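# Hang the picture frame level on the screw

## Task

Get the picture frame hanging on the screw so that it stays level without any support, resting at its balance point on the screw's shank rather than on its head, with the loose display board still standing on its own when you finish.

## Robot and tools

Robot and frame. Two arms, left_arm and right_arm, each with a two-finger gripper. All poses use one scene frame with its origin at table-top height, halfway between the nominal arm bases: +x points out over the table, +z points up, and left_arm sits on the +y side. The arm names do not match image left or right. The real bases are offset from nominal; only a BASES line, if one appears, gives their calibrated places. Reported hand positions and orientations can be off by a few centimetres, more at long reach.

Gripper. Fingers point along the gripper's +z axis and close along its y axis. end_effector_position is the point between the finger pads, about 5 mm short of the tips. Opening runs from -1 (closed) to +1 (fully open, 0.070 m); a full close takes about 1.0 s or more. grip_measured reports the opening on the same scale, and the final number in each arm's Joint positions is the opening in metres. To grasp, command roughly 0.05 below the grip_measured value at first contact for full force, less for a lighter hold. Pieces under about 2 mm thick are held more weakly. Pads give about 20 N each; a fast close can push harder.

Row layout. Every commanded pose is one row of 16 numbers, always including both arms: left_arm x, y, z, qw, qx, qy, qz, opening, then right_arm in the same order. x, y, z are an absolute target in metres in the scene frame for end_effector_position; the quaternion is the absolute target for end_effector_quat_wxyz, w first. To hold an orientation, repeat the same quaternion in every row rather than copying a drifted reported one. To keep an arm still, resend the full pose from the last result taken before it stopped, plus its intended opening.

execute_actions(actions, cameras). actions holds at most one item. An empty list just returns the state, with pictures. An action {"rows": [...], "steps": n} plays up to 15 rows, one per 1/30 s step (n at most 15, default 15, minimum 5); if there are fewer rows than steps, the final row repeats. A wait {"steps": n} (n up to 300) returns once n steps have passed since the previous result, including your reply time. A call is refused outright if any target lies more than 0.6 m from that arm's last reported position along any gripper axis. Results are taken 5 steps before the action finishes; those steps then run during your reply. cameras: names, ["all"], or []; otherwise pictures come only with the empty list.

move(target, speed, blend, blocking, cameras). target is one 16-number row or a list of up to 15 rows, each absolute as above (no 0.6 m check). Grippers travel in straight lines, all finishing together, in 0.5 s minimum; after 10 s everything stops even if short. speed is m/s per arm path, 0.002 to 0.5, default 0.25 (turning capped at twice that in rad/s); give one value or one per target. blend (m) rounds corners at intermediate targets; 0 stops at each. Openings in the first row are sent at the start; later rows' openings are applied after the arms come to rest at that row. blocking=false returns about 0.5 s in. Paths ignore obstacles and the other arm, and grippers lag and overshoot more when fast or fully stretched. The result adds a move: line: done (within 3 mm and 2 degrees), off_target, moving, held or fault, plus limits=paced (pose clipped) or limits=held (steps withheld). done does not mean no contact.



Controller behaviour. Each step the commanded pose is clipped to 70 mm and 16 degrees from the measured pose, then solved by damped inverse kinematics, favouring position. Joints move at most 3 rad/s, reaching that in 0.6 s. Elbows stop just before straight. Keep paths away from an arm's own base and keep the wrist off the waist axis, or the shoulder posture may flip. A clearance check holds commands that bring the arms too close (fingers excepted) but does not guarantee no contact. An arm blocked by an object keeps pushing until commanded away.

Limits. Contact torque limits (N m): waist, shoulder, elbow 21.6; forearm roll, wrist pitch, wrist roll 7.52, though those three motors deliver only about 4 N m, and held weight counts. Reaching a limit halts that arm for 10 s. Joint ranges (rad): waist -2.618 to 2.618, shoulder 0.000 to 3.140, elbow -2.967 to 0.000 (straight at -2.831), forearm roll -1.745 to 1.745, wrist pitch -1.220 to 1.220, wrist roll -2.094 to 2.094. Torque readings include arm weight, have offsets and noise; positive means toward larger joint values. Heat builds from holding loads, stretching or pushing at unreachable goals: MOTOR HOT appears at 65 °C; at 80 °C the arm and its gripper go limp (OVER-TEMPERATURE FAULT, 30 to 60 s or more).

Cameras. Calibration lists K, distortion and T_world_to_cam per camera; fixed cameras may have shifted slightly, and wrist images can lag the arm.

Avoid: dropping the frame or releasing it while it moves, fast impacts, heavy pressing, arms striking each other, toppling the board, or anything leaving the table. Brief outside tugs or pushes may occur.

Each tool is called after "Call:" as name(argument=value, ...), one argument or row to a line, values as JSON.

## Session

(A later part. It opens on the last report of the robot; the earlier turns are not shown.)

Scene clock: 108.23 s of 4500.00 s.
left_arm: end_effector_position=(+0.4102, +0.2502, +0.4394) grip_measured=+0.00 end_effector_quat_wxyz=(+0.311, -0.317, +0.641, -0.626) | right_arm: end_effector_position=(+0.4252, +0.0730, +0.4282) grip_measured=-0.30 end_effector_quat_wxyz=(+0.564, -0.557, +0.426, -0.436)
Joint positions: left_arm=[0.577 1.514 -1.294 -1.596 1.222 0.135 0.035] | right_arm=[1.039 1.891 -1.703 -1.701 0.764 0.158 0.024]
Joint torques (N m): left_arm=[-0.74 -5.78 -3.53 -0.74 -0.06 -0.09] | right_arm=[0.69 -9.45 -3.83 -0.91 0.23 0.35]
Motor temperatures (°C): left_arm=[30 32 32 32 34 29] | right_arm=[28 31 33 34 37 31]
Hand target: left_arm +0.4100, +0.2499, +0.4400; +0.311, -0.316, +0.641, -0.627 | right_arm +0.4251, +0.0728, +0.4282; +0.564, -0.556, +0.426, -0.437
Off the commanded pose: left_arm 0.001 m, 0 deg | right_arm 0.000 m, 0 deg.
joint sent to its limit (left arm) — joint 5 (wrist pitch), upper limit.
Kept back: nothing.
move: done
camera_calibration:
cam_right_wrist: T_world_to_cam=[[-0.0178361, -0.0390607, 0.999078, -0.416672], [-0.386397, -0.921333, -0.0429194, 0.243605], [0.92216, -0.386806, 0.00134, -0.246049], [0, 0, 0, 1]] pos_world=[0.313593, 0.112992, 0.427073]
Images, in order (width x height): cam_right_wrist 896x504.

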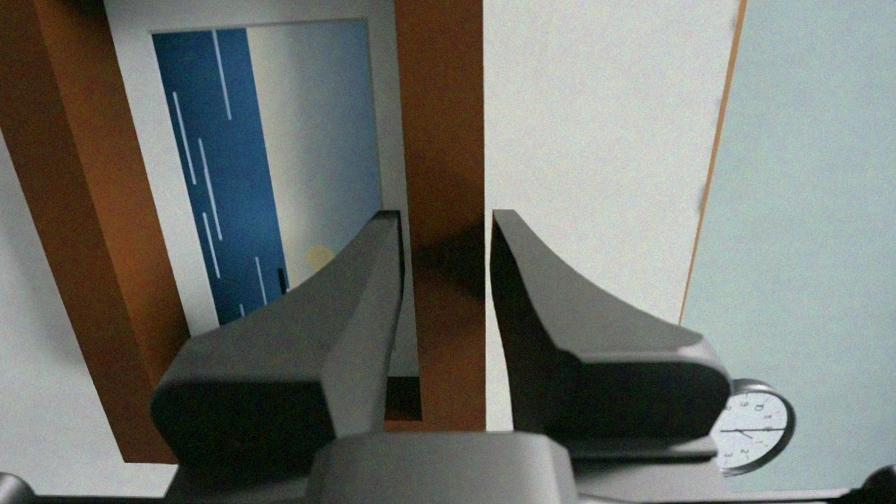

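Call:
move(
  target=[
    [0.41,0.25,0.44,0.311,-0.316,0.641,-0.627,0,0.4251,0.0730,0.4282,0.56404,-0.55648,0.42615,-0.43658,-0.38],
  ],
  speed=0.05,
  cameras=["cam_right_wrist"],
)

Call:
move(
  target=[
    [0.41,0.25,0.44,0.311,-0.316,0.641,-0.627,0,0.4251,0.0730,0.4282,0.56404,-0.55648,0.42615,-0.43658,-0.43],
  ],
  speed=0.05,
  cameras=["cam_right_wrist"],
)

Call:
move(
  target=[
    [0.41,0.25,0.44,0.311,-0.316,0.641,-0.627,0,0.4251,0.0730,0.4284,0.56404,-0.55648,0.42615,-0.43658,-0.53],
  ],
  speed=0.05,
  cameras=["cam_right_wrist"],
)

Scene clock: 109.63 s of 4500.00 s.
left_arm: end_effector_position=(+0.4102, +0.2502, +0.4394) grip_measured=+0.00 end_effector_quat_wxyz=(+0.311, -0.317, +0.641, -0.626) | right_arm: end_effector_position=(+0.4252, +0.0728, +0.4282) grip_measured=-0.38 end_effector_quat_wxyz=(+0.564, -0.556, +0.426, -0.437)
Joint positions: left_arm=[0.577 1.514 -1.294 -1.596 1.222 0.135 0.035] | right_arm=[1.039 1.891 -1.703 -1.701 0.765 0.158 0.022]
Joint torques (N m): left_arm=[-0.62 -5.63 -3.53 -0.69 -0.07 -0.1] | right_arm=[0.73 -7.91 -4.89 -0.68 0.23 -0.03]
Motor temperatures (°C): left_arm=[30 32 32 32 34 29] | right_arm=[28 31 33 34 37 31]
Hand target: left_arm +0.4100, +0.2499, +0.4400; +0.311, -0.316, +0.641, -0.627 | right_arm +0.4251, +0.0730, +0.4282; +0.564, -0.556, +0.426, -0.437
Off the commanded pose: left_arm 0.001 m, 0 deg | right_arm 0.000 m, 0 deg.
joint sent to its limit (left arm) — joint 5 (wrist pitch), upper limit.
Kept back: nothing.
move: done
camera_calibration:
cam_right_wrist: T_world_to_cam=[[-0.0180032, -0.0390961, 0.999073, -0.416634], [-0.387185, -0.920998, -0.0430179, 0.243807], [0.921826, -0.3876, 0.00144348, -0.24601], [0, 0, 0, 1]] pos_world=[0.313676, 0.112904, 0.427091]
Images, in order (width x height): cam_right_wrist 896x504.

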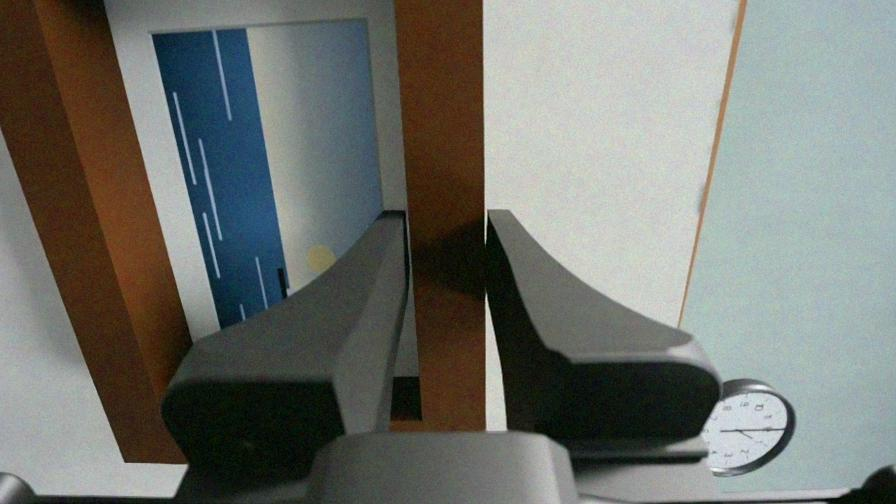

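Scene clock: 110.33 s of 4500.00 s.
left_arm: end_effector_position=(+0.4102, +0.2502, +0.4394) grip_measured=+0.00 end_effector_quat_wxyz=(+0.311, -0.317, +0.641, -0.626) | right_arm: end_effector_position=(+0.4252, +0.0728, +0.4282) grip_measured=-0.43 end_effector_quat_wxyz=(+0.564, -0.556, +0.426, -0.437)
Joint positions: left_arm=[0.577 1.514 -1.294 -1.596 1.222 0.135 0.035] | right_arm=[1.039 1.891 -1.703 -1.701 0.765 0.158 0.02]
Joint torques (N m): left_arm=[-0.77 -5.53 -3.46 -0.74 -0.04 -0.08] | right_arm=[0.48 -7.28 -4.68 -0.84 0.07 -0.01]
Motor temperatures (°C): left_arm=[30 32 32 32 34 29] | right_arm=[28 31 33 34 37 31]
Hand target: left_arm +0.4100, +0.2499, +0.4400; +0.311, -0.316, +0.641, -0.627 | right_arm +0.4251, +0.0730, +0.4282; +0.564, -0.556, +0.426, -0.437
Off the commanded pose: left_arm 0.001 m, 0 deg | right_arm 0.000 m, 0 deg.
joint sent to its limit (left arm) — joint 5 (wrist pitch), upper limit.
Kept back: nothing.
move: done
camera_calibration:
cam_right_wrist: T_world_to_cam=[[-0.0180032, -0.0390961, 0.999073, -0.416634], [-0.387185, -0.920998, -0.0430179, 0.243807], [0.921826, -0.3876, 0.00144348, -0.24601], [0, 0, 0, 1]] pos_world=[0.313676, 0.112904, 0.427091]
Images, in order (width x height): cam_right_wrist 896x504.

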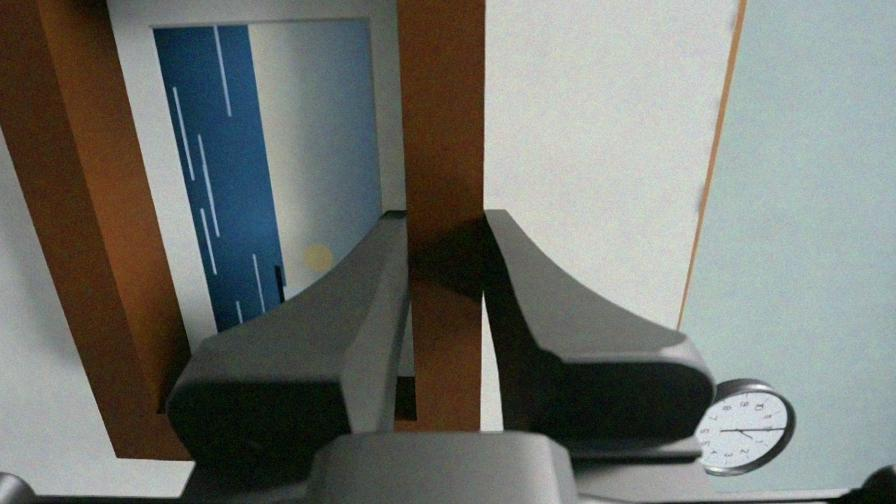

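Scene clock: 111.03 s of 4500.00 s.
left_arm: end_effector_position=(+0.4102, +0.2502, +0.4394) grip_measured=+0.00 end_effector_quat_wxyz=(+0.311, -0.317, +0.641, -0.626) | right_arm: end_effector_position=(+0.4252, +0.0728, +0.4284) grip_measured=-0.44 end_effector_quat_wxyz=(+0.564, -0.556, +0.426, -0.437)
Joint positions: left_arm=[0.577 1.514 -1.294 -1.596 1.222 0.135 0.035] | right_arm=[1.039 1.891 -1.704 -1.701 0.765 0.157 0.019]
Joint torques (N m): left_arm=[-0.67 -5.28 -3.43 -0.73 -0.09 -0.09] | right_arm=[0.22 -7.13 -4.83 -0.64 -0.13 0]
Motor temperatures (°C): left_arm=[30 32 32 32 34 29] | right_arm=[28 31 33 34 37 31]
Hand target: left_arm +0.4100, +0.2499, +0.4400; +0.311, -0.316, +0.641, -0.627 | right_arm +0.4251, +0.0730, +0.4284; +0.564, -0.556, +0.426, -0.437
Off the commanded pose: left_arm 0.001 m, 0 deg | right_arm 0.000 m, 0 deg.
joint sent to its limit (left arm) — joint 5 (wrist pitch), upper limit.
Kept back: nothing.
move: done
camera_calibration:
cam_right_wrist: T_world_to_cam=[[-0.0179606, -0.0394716, 0.999059, -0.416859], [-0.387283, -0.920941, -0.0433476, 0.24398], [0.921786, -0.387697, 0.00125395, -0.24592], [0, 0, 0, 1]] pos_world=[0.313688, 0.112894, 0.427351]
Images, in order (width x height): cam_right_wrist 896x504.

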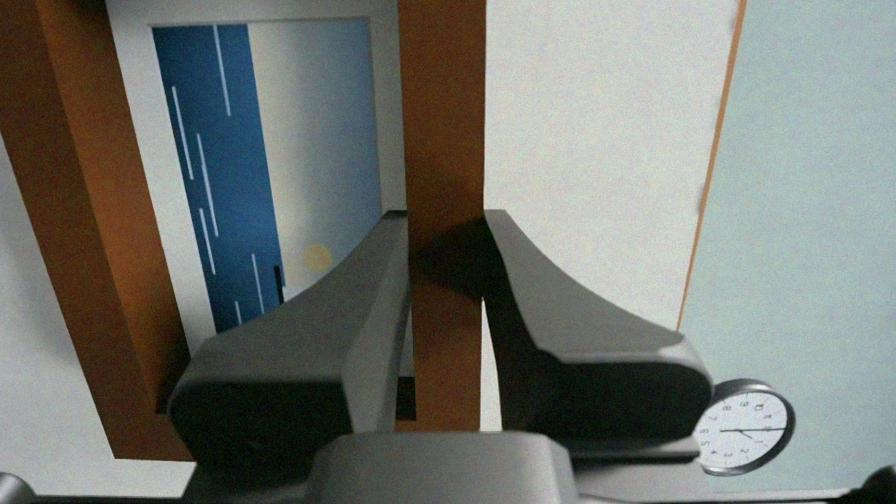

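Call:
move(
  target=[
    [0.41,0.25,0.44,0.311,-0.316,0.641,-0.627,0,0.4252,0.0729,0.4312,0.56404,-0.55648,0.42615,-0.43658,-0.53],
    [0.41,0.25,0.44,0.311,-0.316,0.641,-0.627,0,0.4252,0.0716,0.4312,0.56404,-0.55648,0.42615,-0.43658,-0.53],
  ],
  speed=0.02,
  cameras=["cam_right_wrist"],
)

Scene clock: 112.13 s of 4500.00 s.
left_arm: end_effector_position=(+0.4102, +0.2502, +0.4394) grip_measured=+0.00 end_effector_quat_wxyz=(+0.311, -0.317, +0.641, -0.626) | right_arm: end_effector_position=(+0.4250, +0.0723, +0.4307) grip_measured=-0.45 end_effector_quat_wxyz=(+0.564, -0.557, +0.426, -0.436)
Joint positions: left_arm=[0.577 1.514 -1.294 -1.596 1.222 0.135 0.035] | right_arm=[1.038 1.888 -1.71 -1.69 0.761 0.144 0.019]
Joint torques (N m): left_arm=[-0.65 -5.25 -3.32 -0.72 -0.08 -0.08] | right_arm=[-1.47 -10.89 -4.74 -1.36 0.35 0.4]
Motor temperatures (°C): left_arm=[30 32 32 32 34 29] | right_arm=[28 31 33 34 37 31]
Hand target: left_arm +0.4100, +0.2499, +0.4400; +0.311, -0.316, +0.641, -0.627 | right_arm +0.4252, +0.0716, +0.4312; +0.564, -0.556, +0.426, -0.437
Off the commanded pose: left_arm 0.001 m, 0 deg | right_arm 0.001 m, 0 deg.
joint sent to its limit (left arm) — joint 5 (wrist pitch), upper limit.
Kept back: nothing.
move: done
camera_calibration:
cam_right_wrist: T_world_to_cam=[[-0.0167189, -0.0395066, 0.999079, -0.419733], [-0.385732, -0.921613, -0.0428983, 0.242806], [0.922459, -0.386094, 0.000169405, -0.245869], [0, 0, 0, 1]] pos_world=[0.313445, 0.112262, 0.429804]
Images, in order (width x height): cam_right_wrist 896x504.

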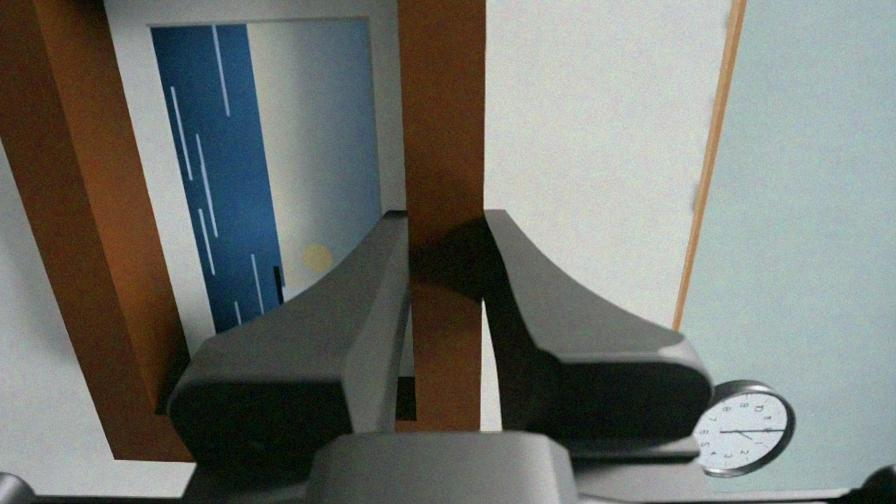

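Call:
move(
  target=[
    [0.41,0.25,0.44,0.311,-0.316,0.641,-0.627,0,0.4253,0.0708,0.4312,0.56404,-0.55648,0.42615,-0.43658,-0.53],
  ],
  speed=0.02,
  cameras=[],
)

Scene clock: 113.07 s of 4500.00 s.
left_arm: end_effector_position=(+0.4102, +0.2502, +0.4394) grip_measured=+0.00 end_effector_quat_wxyz=(+0.311, -0.317, +0.641, -0.626) | right_arm: end_effector_position=(+0.4252, +0.0709, +0.4312) grip_measured=-0.45 end_effector_quat_wxyz=(+0.564, -0.556, +0.426, -0.437)
Joint positions: left_arm=[0.577 1.514 -1.294 -1.596 1.222 0.135 0.035] | right_arm=[1.036 1.884 -1.705 -1.693 0.761 0.146 0.019]
Joint torques (N m): left_arm=[-0.78 -4.98 -3.48 -0.75 -0.07 -0.1] | right_arm=[-2.35 -10.53 -4.64 -1.28 0.32 0.37]
Motor temperatures (°C): left_arm=[30 32 32 32 34 29] | right_arm=[28 31 33 34 37 30]
Hand target: left_arm +0.4100, +0.2499, +0.4400; +0.311, -0.316, +0.641, -0.627 | right_arm +0.4253, +0.0708, +0.4312; +0.564, -0.556, +0.426, -0.437
Off the commanded pose: left_arm 0.001 m, 0 deg | right_arm 0.000 m, 0 deg.
joint sent to its limit (left arm) — joint 5 (wrist pitch), upper limit.
Kept back: nothing.
move: done
No camera images: "cameras" was empty.

Call:
move(
  target=[
    [0.41,0.25,0.44,0.311,-0.316,0.641,-0.627,0,0.4253,0.0717,0.4312,0.56404,-0.55648,0.42615,-0.43658,-0.53],
  ],
  speed=0.02,
  cameras=[],
)

Scene clock: 114.00 s of 4500.00 s.
left_arm: end_effector_position=(+0.4102, +0.2502, +0.4394) grip_measured=+0.00 end_effector_quat_wxyz=(+0.311, -0.317, +0.641, -0.626) | right_arm: end_effector_position=(+0.4255, +0.0712, +0.4316) grip_measured=-0.45 end_effector_quat_wxyz=(+0.564, -0.556, +0.426, -0.437)
Joint positions: left_arm=[0.577 1.514 -1.294 -1.596 1.222 0.135 0.035] | right_arm=[1.036 1.886 -1.709 -1.691 0.761 0.144 0.019]
Joint torques (N m): left_arm=[-0.79 -4.9 -3.44 -0.71 -0.09 -0.1] | right_arm=[-1.43 -7.74 -5.74 -1.38 0.26 0.03]
Motor temperatures (°C): left_arm=[30 32 32 32 34 29] | right_arm=[28 31 33 34 37 30]
Hand target: left_arm +0.4100, +0.2499, +0.4400; +0.311, -0.316, +0.641, -0.627 | right_arm +0.4253, +0.0717, +0.4312; +0.564, -0.556, +0.426, -0.437
Off the commanded pose: left_arm 0.001 m, 0 deg | right_arm 0.001 m, 0 deg.
joint sent to its limit (left arm) — joint 5 (wrist pitch), upper limit.
Kept back: nothing.
move: done
No camera images: "cameras" was empty.

Call:
move(
  target=[
    [0.41,0.25,0.44,0.311,-0.316,0.641,-0.627,0,0.4253,0.0716,0.4292,0.56404,-0.55648,0.42615,-0.43658,-0.53],
  ],
  speed=0.02,
  cameras=[],
)

Call:
move(
  target=[
    [0.41,0.25,0.44,0.311,-0.316,0.641,-0.627,0,0.4253,0.0716,0.4282,0.56404,-0.55648,0.42615,-0.43658,-0.53],
  ],
  speed=0.012,
  cameras=[],
)

Scene clock: 114.93 s of 4500.00 s.
left_arm: end_effector_position=(+0.4102, +0.2502, +0.4394) grip_measured=+0.00 end_effector_quat_wxyz=(+0.311, -0.317, +0.641, -0.626) | right_arm: end_effector_position=(+0.4252, +0.0720, +0.4291) grip_measured=-0.45 end_effector_quat_wxyz=(+0.564, -0.557, +0.426, -0.436)
Joint positions: left_arm=[0.577 1.514 -1.294 -1.596 1.222 0.135 0.035] | right_arm=[1.037 1.887 -1.701 -1.7 0.761 0.156 0.019]
Joint torques (N m): left_arm=[-0.79 -4.83 -3.45 -0.73 -0.07 -0.11] | right_arm=[-1.78 -8.6 -4.42 -1.14 0.46 0.33]
Motor temperatures (°C): left_arm=[30 32 32 32 34 29] | right_arm=[28 31 33 34 37 30]
Hand target: left_arm +0.4100, +0.2499, +0.4400; +0.311, -0.316, +0.641, -0.627 | right_arm +0.4253, +0.0716, +0.4292; +0.564, -0.556, +0.426, -0.437
Off the commanded pose: left_arm 0.001 m, 0 deg | right_arm 0.000 m, 0 deg.
joint sent to its limit (left arm) — joint 5 (wrist pitch), upper limit.
Kept back: nothing.
move: done
No camera images: "cameras" was empty.

Scene clock: 115.63 s of 4500.00 s.
left_arm: end_effector_position=(+0.4102, +0.2502, +0.4394) grip_measured=+0.00 end_effector_quat_wxyz=(+0.311, -0.317, +0.641, -0.626) | right_arm: end_effector_position=(+0.4253, +0.0717, +0.4287) grip_measured=-0.44 end_effector_quat_wxyz=(+0.564, -0.556, +0.426, -0.437)
Joint positions: left_arm=[0.577 1.514 -1.294 -1.596 1.222 0.135 0.035] | right_arm=[1.037 1.887 -1.698 -1.704 0.763 0.162 0.019]
Joint torques (N m): left_arm=[-0.71 -4.69 -3.43 -0.78 -0.05 -0.09] | right_arm=[-1.83 -9.49 -4.08 -0.94 0.43 0.33]
Motor temperatures (°C): left_arm=[30 32 32 32 34 29] | right_arm=[28 31 33 34 37 30]
Hand target: left_arm +0.4100, +0.2499, +0.4400; +0.311, -0.316, +0.641, -0.627 | right_arm +0.4253, +0.0716, +0.4282; +0.564, -0.556, +0.426, -0.437
Off the commanded pose: left_arm 0.001 m, 0 deg | right_arm 0.000 m, 0 deg.
joint sent to its limit (left arm) — joint 5 (wrist pitch), upper limit.
Kept back: nothing.
move: done
No camera images: "cameras" was empty.

Call:
move(
  target=[
    [0.41,0.25,0.44,0.311,-0.316,0.641,-0.627,0,0.4253,0.0715,0.4274,0.56404,-0.55648,0.42615,-0.43658,-0.53],
  ],
  speed=0.012,
  cameras=["cam_right_wrist"],
)

Scene clock: 116.57 s of 4500.00 s.
left_arm: end_effector_position=(+0.4102, +0.2502, +0.4394) grip_measured=+0.00 end_effector_quat_wxyz=(+0.311, -0.317, +0.641, -0.626) | right_arm: end_effector_position=(+0.4252, +0.0718, +0.4272) grip_measured=-0.44 end_effector_quat_wxyz=(+0.564, -0.557, +0.426, -0.437)
Joint positions: left_arm=[0.577 1.514 -1.294 -1.596 1.222 0.135 0.035] | right_arm=[1.037 1.887 -1.694 -1.707 0.763 0.166 0.019]
Joint torques (N m): left_arm=[-0.71 -4.76 -3.47 -0.76 -0.04 -0.09] | right_arm=[-1.34 -8.94 -3.84 -0.82 0.27 0.33]
Motor temperatures (°C): left_arm=[30 32 32 32 34 29] | right_arm=[28 31 33 34 37 30]
Hand target: left_arm +0.4100, +0.2499, +0.4400; +0.311, -0.316, +0.641, -0.627 | right_arm +0.4253, +0.0715, +0.4274; +0.564, -0.556, +0.426, -0.437
Off the commanded pose: left_arm 0.001 m, 0 deg | right_arm 0.000 m, 0 deg.
joint sent to its limit (left arm) — joint 5 (wrist pitch), upper limit.
Kept back: nothing.
move: done
camera_calibration:
cam_right_wrist: T_world_to_cam=[[-0.0178334, -0.0385917, 0.999096, -0.41584], [-0.386291, -0.921398, -0.0424856, 0.242266], [0.922204, -0.3867, 0.00152403, -0.24668], [0, 0, 0, 1]] pos_world=[0.313659, 0.111785, 0.426133]
Images, in order (width x height): cam_right_wrist 896x504.

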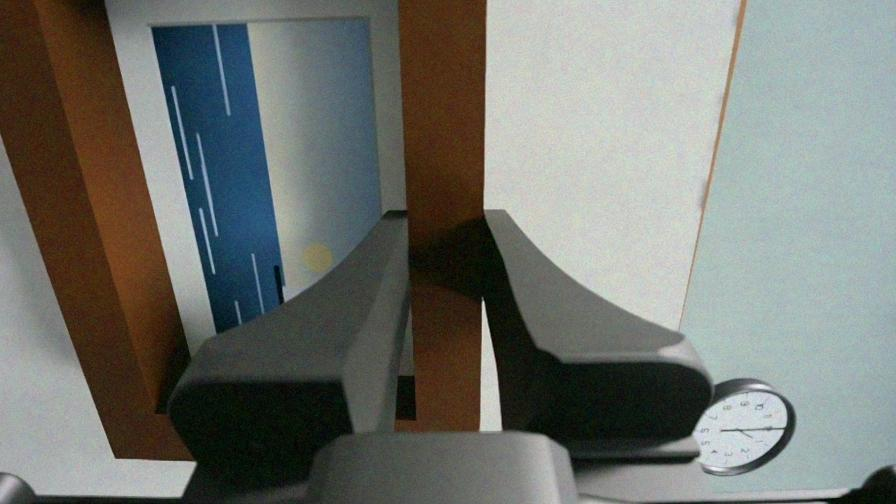

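Call:
move(
  target=[
    [0.41,0.25,0.44,0.311,-0.316,0.641,-0.627,0,0.4253,0.0714,0.4266,0.56404,-0.55648,0.42615,-0.43658,-0.53],
  ],
  speed=0.012,
  cameras=["cam_right_wrist","cam_left_wrist"],
)

Scene clock: 118.90 s of 4500.00 s.
left_arm: end_effector_position=(+0.4102, +0.2502, +0.4394) grip_measured=+0.00 end_effector_quat_wxyz=(+0.311, -0.317, +0.641, -0.626) | right_arm: end_effector_position=(+0.4251, +0.0715, +0.4272) grip_measured=-0.44 end_effector_quat_wxyz=(+0.564, -0.556, +0.426, -0.437)
Joint positions: left_arm=[0.577 1.514 -1.294 -1.596 1.222 0.135 0.035] | right_arm=[1.037 1.886 -1.691 -1.711 0.764 0.171 0.019]
Joint torques (N m): left_arm=[-0.51 -4.82 -3.64 -0.8 -0.04 -0.08] | right_arm=[-0.36 -7.02 -2.85 -0.19 -0.02 0.28]
Motor temperatures (°C): left_arm=[30 32 32 32 34 29] | right_arm=[28 31 33 34 37 30]
Hand target: left_arm +0.4100, +0.2499, +0.4400; +0.311, -0.316, +0.641, -0.627 | right_arm +0.4253, +0.0714, +0.4266; +0.564, -0.556, +0.426, -0.437
Off the commanded pose: left_arm 0.001 m, 0 deg | right_arm 0.001 m, 0 deg.
joint sent to its limit (left arm) — joint 5 (wrist pitch), upper limit.
Kept back: nothing.
move: done
camera_calibration:
cam_left_wrist: T_world_to_cam=[[0.0282449, -0.0379077, 0.998882, -0.437477], [-0.947297, -0.320022, 0.0146414, 0.46282], [0.31911, -0.946651, -0.0449489, 0.247376], [0, 0, 0, 1]] pos_world=[0.371844, 0.365708, 0.441331]
cam_right_wrist: T_world_to_cam=[[-0.0191168, -0.0396726, 0.99903, -0.415153], [-0.386544, -0.921222, -0.0439794, 0.242703], [0.922073, -0.38701, 0.00227565, -0.246928], [0, 0, 0, 1]] pos_world=[0.313564, 0.111549, 0.425986]
Images, in order (width x height): cam_left_wrist 896x504, cam_right_wrist 896x504.

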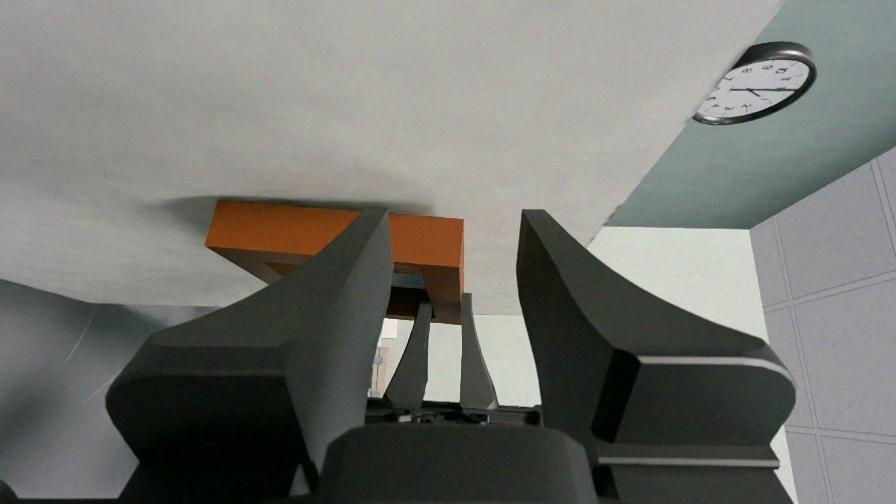

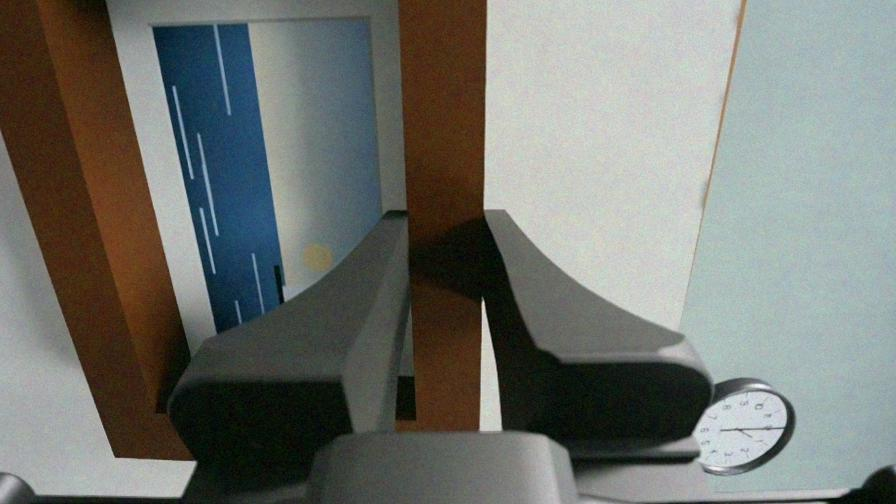

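Call:
move(
  target=[
    [0.41,0.25,0.44,0.311,-0.316,0.641,-0.627,0,0.4252,0.0715,0.4272,0.56404,-0.55648,0.42615,-0.43658,-0.42],
  ],
  speed=0.012,
  cameras=[],
)

Call:
move(
  target=[
    [0.41,0.25,0.44,0.311,-0.316,0.641,-0.627,0,0.4252,0.0715,0.4273,0.56404,-0.55648,0.42615,-0.43658,-0.38],
  ],
  speed=0.012,
  cameras=["cam_right_wrist"],
)

Scene clock: 119.93 s of 4500.00 s.
left_arm: end_effector_position=(+0.4102, +0.2502, +0.4394) grip_measured=+0.00 end_effector_quat_wxyz=(+0.311, -0.317, +0.641, -0.626) | right_arm: end_effector_position=(+0.4253, +0.0716, +0.4263) grip_measured=-0.42 end_effector_quat_wxyz=(+0.563, -0.557, +0.426, -0.437)
Joint positions: left_arm=[0.577 1.514 -1.294 -1.596 1.222 0.135 0.035] | right_arm=[1.037 1.887 -1.691 -1.708 0.764 0.168 0.02]
Joint torques (N m): left_arm=[-0.73 -4.83 -3.49 -0.79 -0.05 -0.09] | right_arm=[0.71 -9.22 -5.09 -0.91 0.09 -0.01]
Motor temperatures (°C): left_arm=[30 32 32 32 34 29] | right_arm=[28 31 33 34 37 30]
Hand target: left_arm +0.4100, +0.2499, +0.4400; +0.311, -0.316, +0.641, -0.627 | right_arm +0.4252, +0.0715, +0.4272; +0.564, -0.556, +0.426, -0.437
Off the commanded pose: left_arm 0.001 m, 0 deg | right_arm 0.001 m, 0 deg.
joint sent to its limit (left arm) — joint 5 (wrist pitch), upper limit.
Kept back: nothing.
move: done
No camera images: "cameras" was empty.

Scene clock: 120.63 s of 4500.00 s.
left_arm: end_effector_position=(+0.4102, +0.2502, +0.4394) grip_measured=+0.00 end_effector_quat_wxyz=(+0.311, -0.317, +0.641, -0.626) | right_arm: end_effector_position=(+0.4253, +0.0716, +0.4267) grip_measured=-0.38 end_effector_quat_wxyz=(+0.564, -0.557, +0.426, -0.437)
Joint positions: left_arm=[0.577 1.514 -1.294 -1.596 1.222 0.135 0.035] | right_arm=[1.037 1.887 -1.692 -1.708 0.764 0.168 0.022]
Joint torques (N m): left_arm=[-0.56 -4.75 -3.45 -0.8 -0.03 -0.09] | right_arm=[0.78 -9.89 -4.71 -0.93 0.19 -0.01]
Motor temperatures (°C): left_arm=[30 32 32 32 34 29] | right_arm=[28 31 33 34 37 30]
Hand target: left_arm +0.4100, +0.2499, +0.4400; +0.311, -0.316, +0.641, -0.627 | right_arm +0.4252, +0.0715, +0.4273; +0.564, -0.556, +0.426, -0.437
Off the commanded pose: left_arm 0.001 m, 0 deg | right_arm 0.001 m, 0 deg.
joint sent to its limit (left arm) — joint 5 (wrist pitch), upper limit.
Kept back: nothing.
move: done
camera_calibration:
cam_right_wrist: T_world_to_cam=[[-0.0174061, -0.0387312, 0.999098, -0.415519], [-0.386982, -0.92111, -0.0424498, 0.242381], [0.921923, -0.387372, 0.00104462, -0.246408], [0, 0, 0, 1]] pos_world=[0.313733, 0.111714, 0.42569]
Images, in order (width x height): cam_right_wrist 896x504.

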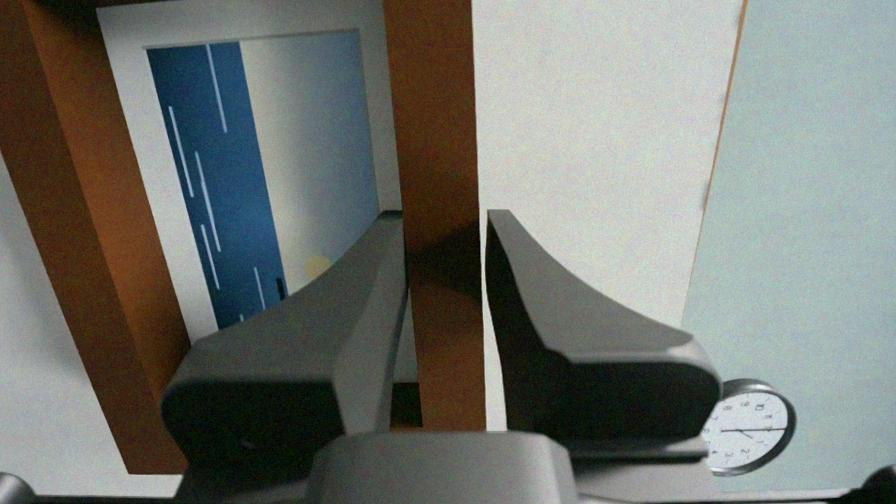

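Call:
move(
  target=[
    [0.42,0.21,0.49,0.2649,-0.2649,0.6556,-0.6556,-1,0.4252,0.0715,0.4273,0.56404,-0.55648,0.42615,-0.43658,-0.38],
    [0.442,0.118,0.492,0.2008,-0.2008,0.678,-0.678,-1,0.4252,0.0715,0.4273,0.56404,-0.55648,0.42615,-0.43658,-0.38],
  ],
  speed=0.12,
  blend=0.02,
  cameras=["cam_left_wrist","cam_right_wrist"],
)

Call:
zoom_image(
  camera="cam_left_wrist",
  region=[230, 150, 370, 250],
)

Scene clock: 123.80 s of 4500.00 s.
left_arm: end_effector_position=(+0.4420, +0.1171, +0.4920) grip_measured=-1.00 end_effector_quat_wxyz=(+0.200, -0.200, +0.678, -0.678) | right_arm: end_effector_position=(+0.4253, +0.0716, +0.4267) grip_measured=-0.38 end_effector_quat_wxyz=(+0.564, -0.557, +0.426, -0.437)
Joint positions: left_arm=[0.213 1.711 -1.721 -1.534 1.207 -0.104 0] | right_arm=[1.037 1.887 -1.692 -1.708 0.764 0.168 0.022]
Joint torques (N m): left_arm=[0.52 -6.94 -2.45 -0.78 -0.36 -0.04] | right_arm=[0.8 -9.94 -4.2 -1.02 0.26 0.05]
Motor temperatures (°C): left_arm=[30 32 32 32 34 29] | right_arm=[28 31 33 34 37 30]
Hand target: left_arm +0.4420, +0.1180, +0.4920; +0.201, -0.201, +0.678, -0.678 | right_arm +0.4252, +0.0715, +0.4273; +0.564, -0.556, +0.426, -0.437
Off the commanded pose: left_arm 0.001 m, 0 deg | right_arm 0.001 m, 0 deg.
Kept back: nothing.
move: done
camera_calibration:
cam_left_wrist: T_world_to_cam=[[0.00339286, -0.0254261, 0.999671, -0.48676], [-0.999771, 0.0210181, 0.00392779, 0.438063], [-0.021111, -0.999456, -0.025349, 0.260567], [0, 0, 0, 1]] pos_world=[0.445115, 0.238841, 0.491484]
cam_right_wrist: T_world_to_cam=[[-0.0174061, -0.0387312, 0.999098, -0.415519], [-0.386982, -0.92111, -0.0424498, 0.242381], [0.921923, -0.387372, 0.00104462, -0.246408], [0, 0, 0, 1]] pos_world=[0.313733, 0.111714, 0.42569]
Images, in order (width x height): cam_left_wrist 896x504, cam_right_wrist 896x504.

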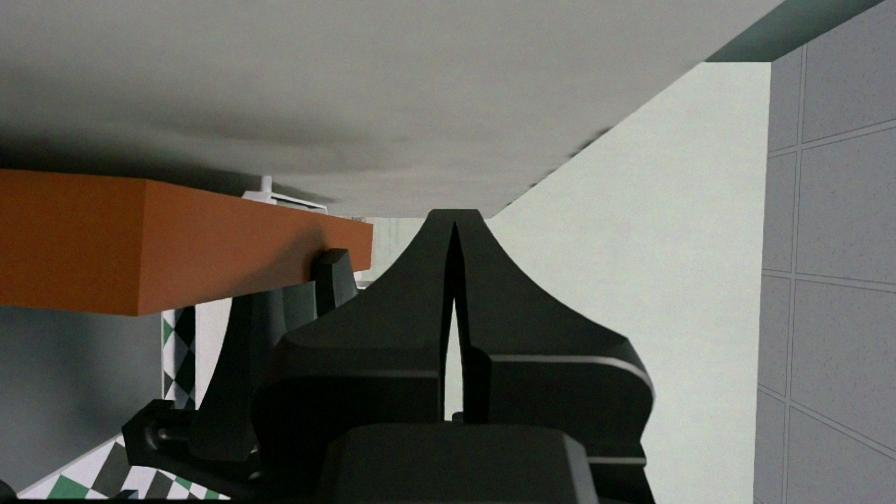

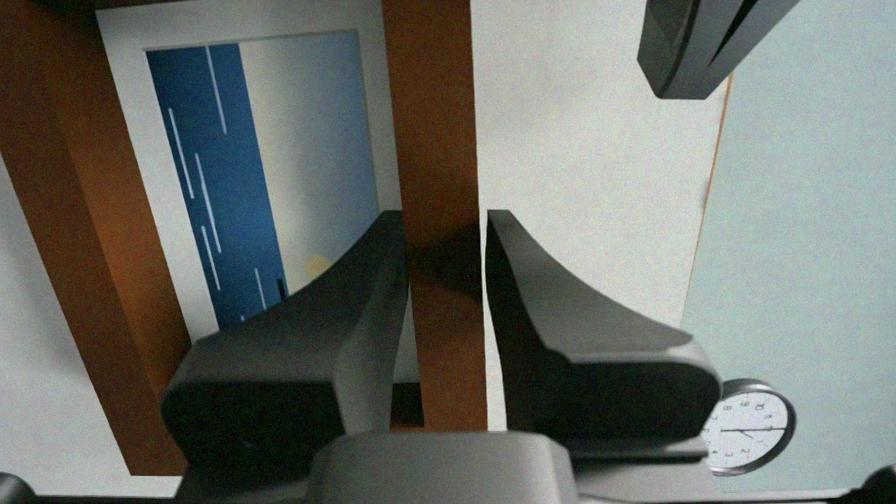

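Scaled by 3.600 from the camera's 896x504 image, which has a finer 1280x720 frame.

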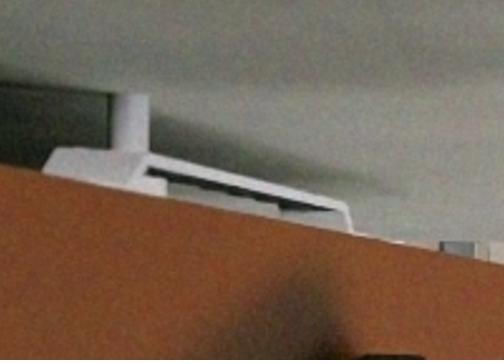

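Call:
move(
  target=[
    [0.442,0.118,0.492,0.2008,-0.2008,0.678,-0.678,-1,0.4252,0.0715,0.4266,0.56404,-0.55648,0.42615,-0.43658,-0.25],
  ],
  speed=0.02,
  cameras=["cam_left_wrist","cam_right_wrist"],
)

Call:
zoom_image(
  camera="cam_left_wrist",
  region=[230, 150, 370, 250],
)

Scene clock: 125.33 s of 4500.00 s.
left_arm: end_effector_position=(+0.4420, +0.1179, +0.4920) grip_measured=-1.00 end_effector_quat_wxyz=(+0.201, -0.201, +0.678, -0.678) | right_arm: end_effector_position=(+0.4251, +0.0715, +0.4267) grip_measured=-0.25 end_effector_quat_wxyz=(+0.564, -0.556, +0.426, -0.436)
Joint positions: left_arm=[0.215 1.71 -1.72 -1.534 1.207 -0.104 0] | right_arm=[1.037 1.886 -1.69 -1.71 0.764 0.171 0.026]
Joint torques (N m): left_arm=[-0.02 -8.14 -2.56 -1.01 -0.33 0.1] | right_arm=[0.44 -8.08 -3.87 -0.88 0.24 0.35]
Motor temperatures (°C): left_arm=[30 32 32 32 34 29] | right_arm=[28 31 33 34 37 30]
Hand target: left_arm +0.4420, +0.1180, +0.4920; +0.201, -0.201, +0.678, -0.678 | right_arm +0.4252, +0.0715, +0.4266; +0.564, -0.556, +0.426, -0.437
Off the commanded pose: left_arm 0.000 m, 0 deg | right_arm 0.000 m, 0 deg.
Kept back: nothing.
move: done
camera_calibration:
cam_left_wrist: T_world_to_cam=[[0.00345608, -0.0254163, 0.999671, -0.486832], [-0.999808, 0.0192033, 0.00394479, 0.438251], [-0.0192973, -0.999492, -0.0253451, 0.260515], [0, 0, 0, 1]] pos_world=[0.444877, 0.239593, 0.491546]
cam_right_wrist: T_world_to_cam=[[-0.0177012, -0.0397187, 0.999054, -0.415294], [-0.386736, -0.921165, -0.0434743, 0.242518], [0.922021, -0.387139, 0.000945057, -0.246351], [0, 0, 0, 1]] pos_world=[0.31358, 0.111532, 0.425677]
Images, in order (width x height): cam_left_wrist 896x504, cam_right_wrist 896x504.

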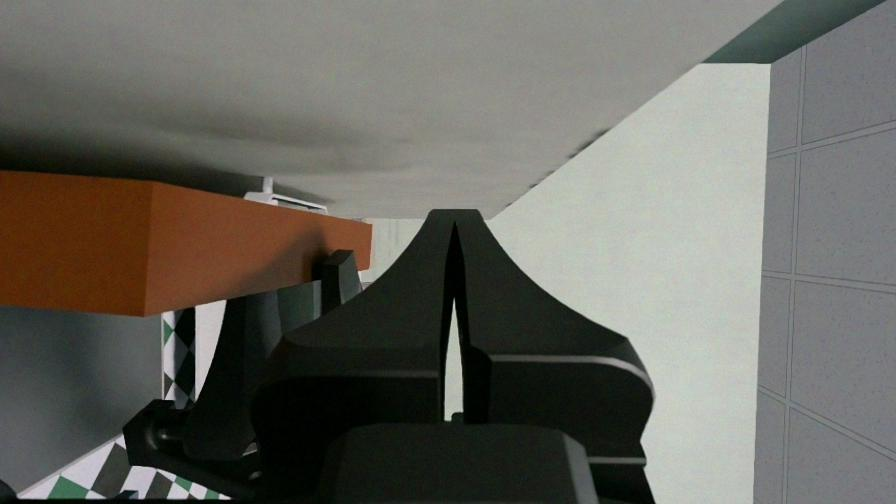

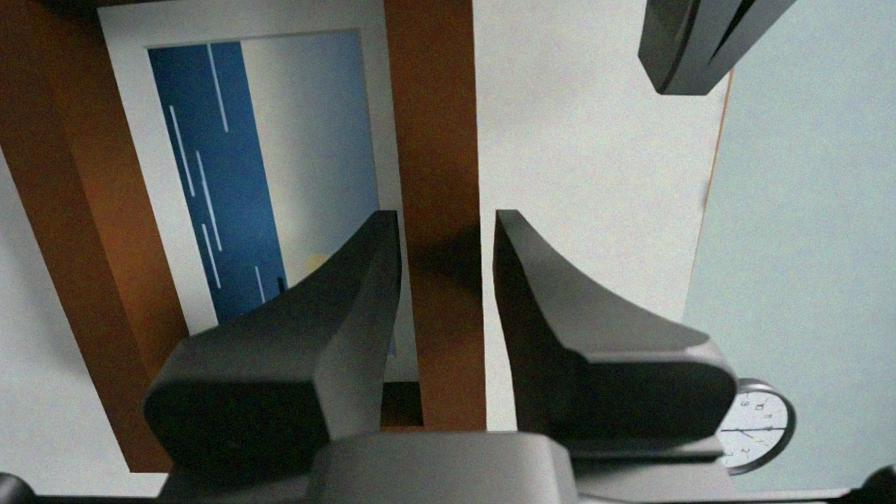

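Scaled by 3.600 from the camera's 896x504 image, which has a finer 1280x720 frame.

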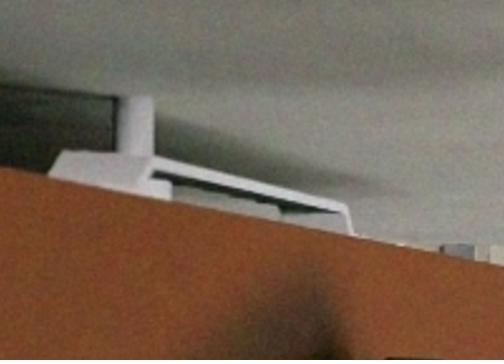

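Call:
zoom_image(
  camera="cam_left_wrist",
  region=[240, 172, 340, 222],
)

Scaled by 5.040 from the camera's 896x504 image, which has a finer 1280x720 frame.

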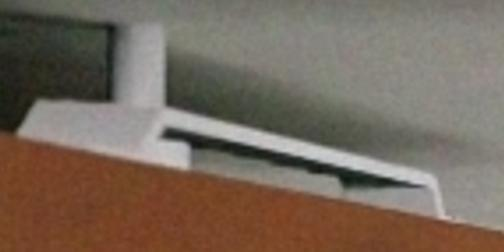

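Call:
move(
  target=[
    [0.442,0.118,0.492,0.2008,-0.2008,0.678,-0.678,-1,0.4252,0.0715,0.4254,0.56404,-0.55648,0.42615,-0.43658,-0.25],
  ],
  speed=0.02,
  cameras=["cam_right_wrist"],
)

Scene clock: 132.13 s of 4500.00 s.
left_arm: end_effector_position=(+0.4420, +0.1179, +0.4920) grip_measured=-1.00 end_effector_quat_wxyz=(+0.201, -0.201, +0.678, -0.678) | right_arm: end_effector_position=(+0.4251, +0.0716, +0.4259) grip_measured=-0.25 end_effector_quat_wxyz=(+0.565, -0.556, +0.426, -0.436)
Joint positions: left_arm=[0.215 1.71 -1.72 -1.534 1.207 -0.104 0] | right_arm=[1.037 1.886 -1.686 -1.715 0.764 0.178 0.026]
Joint torques (N m): left_arm=[-0.76 -7.95 -3.37 -0.97 -0.04 0.08] | right_arm=[-0.46 -7.68 -3.89 -0.91 0.25 0.31]
Motor temperatures (°C): left_arm=[30 32 32 32 34 29] | right_arm=[28 31 33 34 37 30]
Hand target: left_arm +0.4420, +0.1180, +0.4920; +0.201, -0.201, +0.678, -0.678 | right_arm +0.4252, +0.0715, +0.4254; +0.564, -0.556, +0.426, -0.437
Off the commanded pose: left_arm 0.000 m, 0 deg | right_arm 0.000 m, 0 deg.
Kept back: nothing.
move: done
camera_calibration:
cam_right_wrist: T_world_to_cam=[[-0.0181262, -0.0404397, 0.999018, -0.414193], [-0.386083, -0.921399, -0.0443029, 0.242668], [0.922286, -0.386507, 0.00108839, -0.246472], [0, 0, 0, 1]] pos_world=[0.3135, 0.111581, 0.424805]
Images, in order (width x height): cam_right_wrist 896x504.

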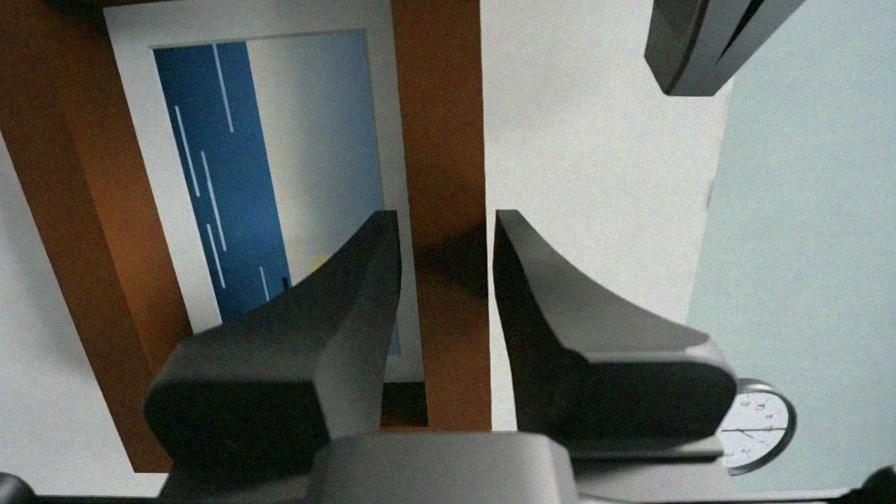

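Call:
move(
  target=[
    [0.442,0.118,0.492,0.2008,-0.2008,0.678,-0.678,-1,0.4252,0.0715,0.4263,0.56404,-0.55648,0.42615,-0.43658,-0.37],
  ],
  speed=0.02,
  cameras=["cam_right_wrist"],
)

Call:
move(
  target=[
    [0.442,0.118,0.492,0.2008,-0.2008,0.678,-0.678,-1,0.4252,0.0715,0.4263,0.56404,-0.55648,0.42615,-0.43658,-0.42],
  ],
  speed=0.02,
  cameras=["cam_right_wrist","cam_left_wrist"],
)

Call:
zoom_image(
  camera="cam_left_wrist",
  region=[240, 172, 340, 222],
)

Scene clock: 133.53 s of 4500.00 s.
left_arm: end_effector_position=(+0.4420, +0.1179, +0.4920) grip_measured=-1.00 end_effector_quat_wxyz=(+0.201, -0.201, +0.678, -0.678) | right_arm: end_effector_position=(+0.4252, +0.0713, +0.4263) grip_measured=-0.37 end_effector_quat_wxyz=(+0.564, -0.556, +0.426, -0.437)
Joint positions: left_arm=[0.215 1.71 -1.72 -1.534 1.207 -0.104 0] | right_arm=[1.037 1.886 -1.688 -1.712 0.765 0.174 0.022]
Joint torques (N m): left_arm=[-0.76 -7.85 -3.58 -0.95 -0.06 0.08] | right_arm=[-0.36 -8.68 -4.89 -0.68 0 -0.02]
Motor temperatures (°C): left_arm=[30 32 32 32 34 29] | right_arm=[28 31 33 34 37 30]
Hand target: left_arm +0.4420, +0.1180, +0.4920; +0.201, -0.201, +0.678, -0.678 | right_arm +0.4252, +0.0715, +0.4263; +0.564, -0.556, +0.426, -0.437
Off the commanded pose: left_arm 0.000 m, 0 deg | right_arm 0.000 m, 0 deg.
Kept back: nothing.
move: done
camera_calibration:
cam_right_wrist: T_world_to_cam=[[-0.0179137, -0.0397051, 0.999051, -0.414753], [-0.387322, -0.920915, -0.0435448, 0.242635], [0.92177, -0.387735, 0.00111832, -0.24636], [0, 0, 0, 1]] pos_world=[0.313636, 0.111456, 0.4252]
Images, in order (width x height): cam_right_wrist 896x504.

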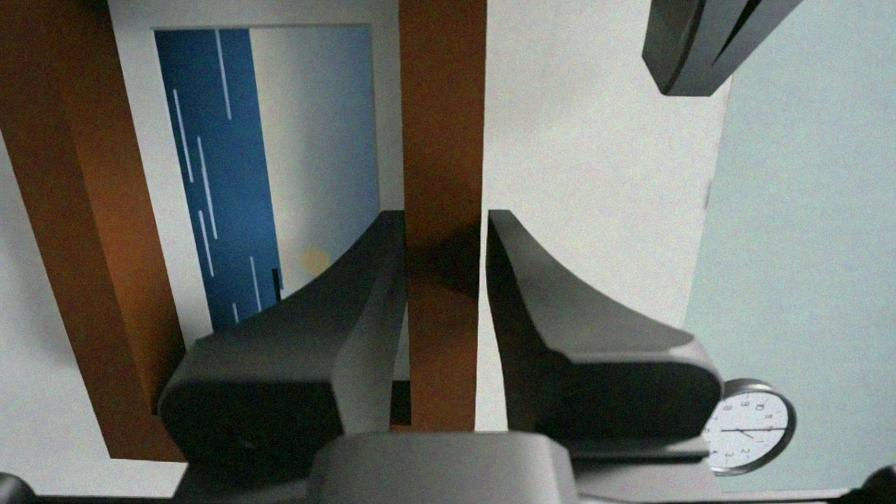

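Scene clock: 134.23 s of 4500.00 s.
left_arm: end_effector_position=(+0.4420, +0.1179, +0.4920) grip_measured=-1.00 end_effector_quat_wxyz=(+0.201, -0.201, +0.678, -0.678) | right_arm: end_effector_position=(+0.4252, +0.0713, +0.4266) grip_measured=-0.42 end_effector_quat_wxyz=(+0.564, -0.556, +0.426, -0.437)
Joint positions: left_arm=[0.215 1.71 -1.72 -1.534 1.207 -0.104 0] | right_arm=[1.037 1.886 -1.689 -1.712 0.765 0.173 0.02]
Joint torques (N m): left_arm=[-0.56 -7.9 -3.46 -0.93 -0.08 0.08] | right_arm=[-0.16 -9.46 -4.59 -0.96 0.11 -0.01]
Motor temperatures (°C): left_arm=[30 32 32 32 34 29] | right_arm=[28 31 33 34 37 30]
Hand target: left_arm +0.4420, +0.1180, +0.4920; +0.201, -0.201, +0.678, -0.678 | right_arm +0.4252, +0.0715, +0.4263; +0.564, -0.556, +0.426, -0.437
Off the commanded pose: left_arm 0.000 m, 0 deg | right_arm 0.000 m, 0 deg.
Kept back: nothing.
move: done
camera_calibration:
cam_left_wrist: T_world_to_cam=[[0.00345608, -0.0254163, 0.999671, -0.486832], [-0.999808, 0.0192033, 0.00394479, 0.438251], [-0.0192973, -0.999492, -0.0253451, 0.260515], [0, 0, 0, 1]] pos_world=[0.444877, 0.239593, 0.491546]
cam_right_wrist: T_world_to_cam=[[-0.0185979, -0.039602, 0.999042, -0.414826], [-0.387307, -0.920914, -0.0437149, 0.242718], [0.921763, -0.387749, 0.00178895, -0.246643], [0, 0, 0, 1]] pos_world=[0.313638, 0.111459, 0.42548]
Images, in order (width x height): cam_left_wrist 896x504, cam_right_wrist 896x504.

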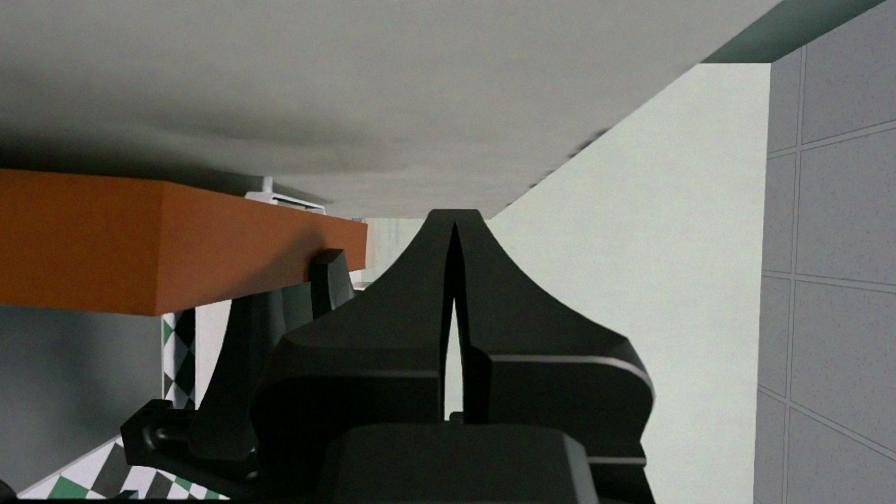

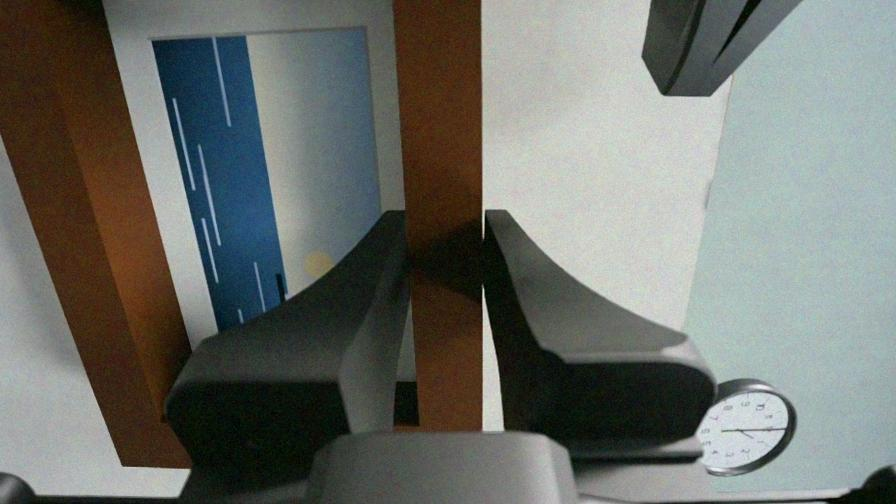

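Scaled by 5.040 from the camera's 896x504 image, which has a finer 1280x720 frame.

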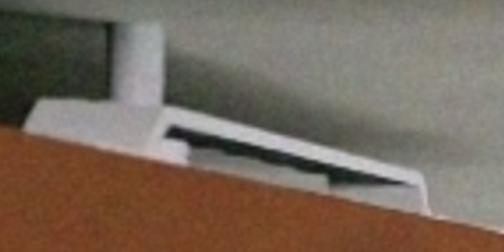

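Call:
move(
  target=[
    [0.42,0.21,0.49,0.2649,-0.2649,0.6556,-0.6556,-1,0.4252,0.0714,0.4266,0.56404,-0.55648,0.42615,-0.43658,-0.53],
  ],
  speed=0.12,
  cameras=["cam_right_wrist"],
)

Scene clock: 137.17 s of 4500.00 s.
left_arm: end_effector_position=(+0.4200, +0.2100, +0.4901) grip_measured=-1.00 end_effector_quat_wxyz=(+0.278, -0.278, +0.649, -0.651) | right_arm: end_effector_position=(+0.4251, +0.0715, +0.4263) grip_measured=-0.45 end_effector_quat_wxyz=(+0.564, -0.557, +0.426, -0.436)
Joint positions: left_arm=[0.465 1.564 -1.53 -1.554 1.223 -0.056 0] | right_arm=[1.037 1.886 -1.689 -1.711 0.764 0.172 0.019]
Joint torques (N m): left_arm=[-0.58 -5.99 -2.97 -0.99 -0.05 0.04] | right_arm=[-0.74 -10.36 -5.25 -0.86 0.22 0]
Motor temperatures (°C): left_arm=[30 32 32 32 34 29] | right_arm=[28 32 33 34 37 30]
Hand target: left_arm +0.4202, +0.2097, +0.4900; +0.278, -0.277, +0.650, -0.651 | right_arm +0.4252, +0.0714, +0.4266; +0.564, -0.556, +0.426, -0.437
Off the commanded pose: left_arm 0.000 m, 2 deg | right_arm 0.000 m, 0 deg.
joint sent to its limit (left arm) — joint 5 (wrist pitch), upper limit.
Kept back: nothing.
move: done
camera_calibration:
cam_right_wrist: T_world_to_cam=[[-0.0171689, -0.039626, 0.999067, -0.415137], [-0.386769, -0.921165, -0.0431828, 0.242384], [0.922017, -0.387149, 0.000489317, -0.246156], [0, 0, 0, 1]] pos_world=[0.313579, 0.111526, 0.425337]
Images, in order (width x height): cam_right_wrist 896x504.

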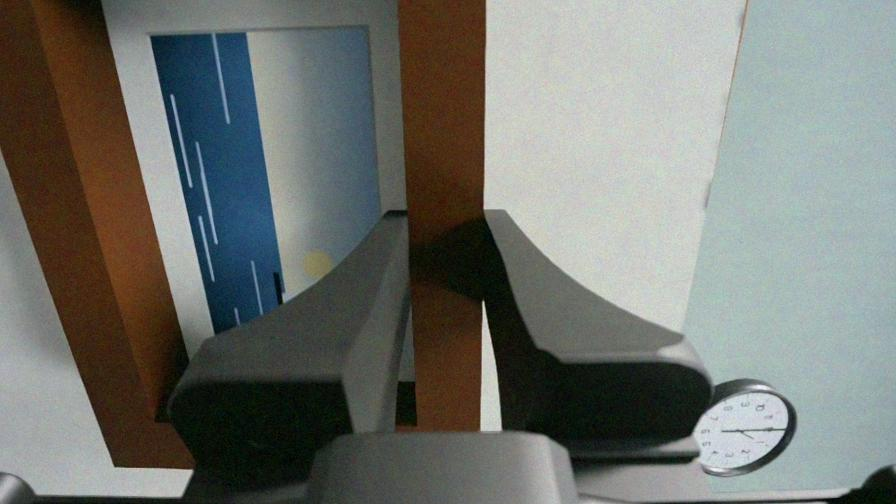

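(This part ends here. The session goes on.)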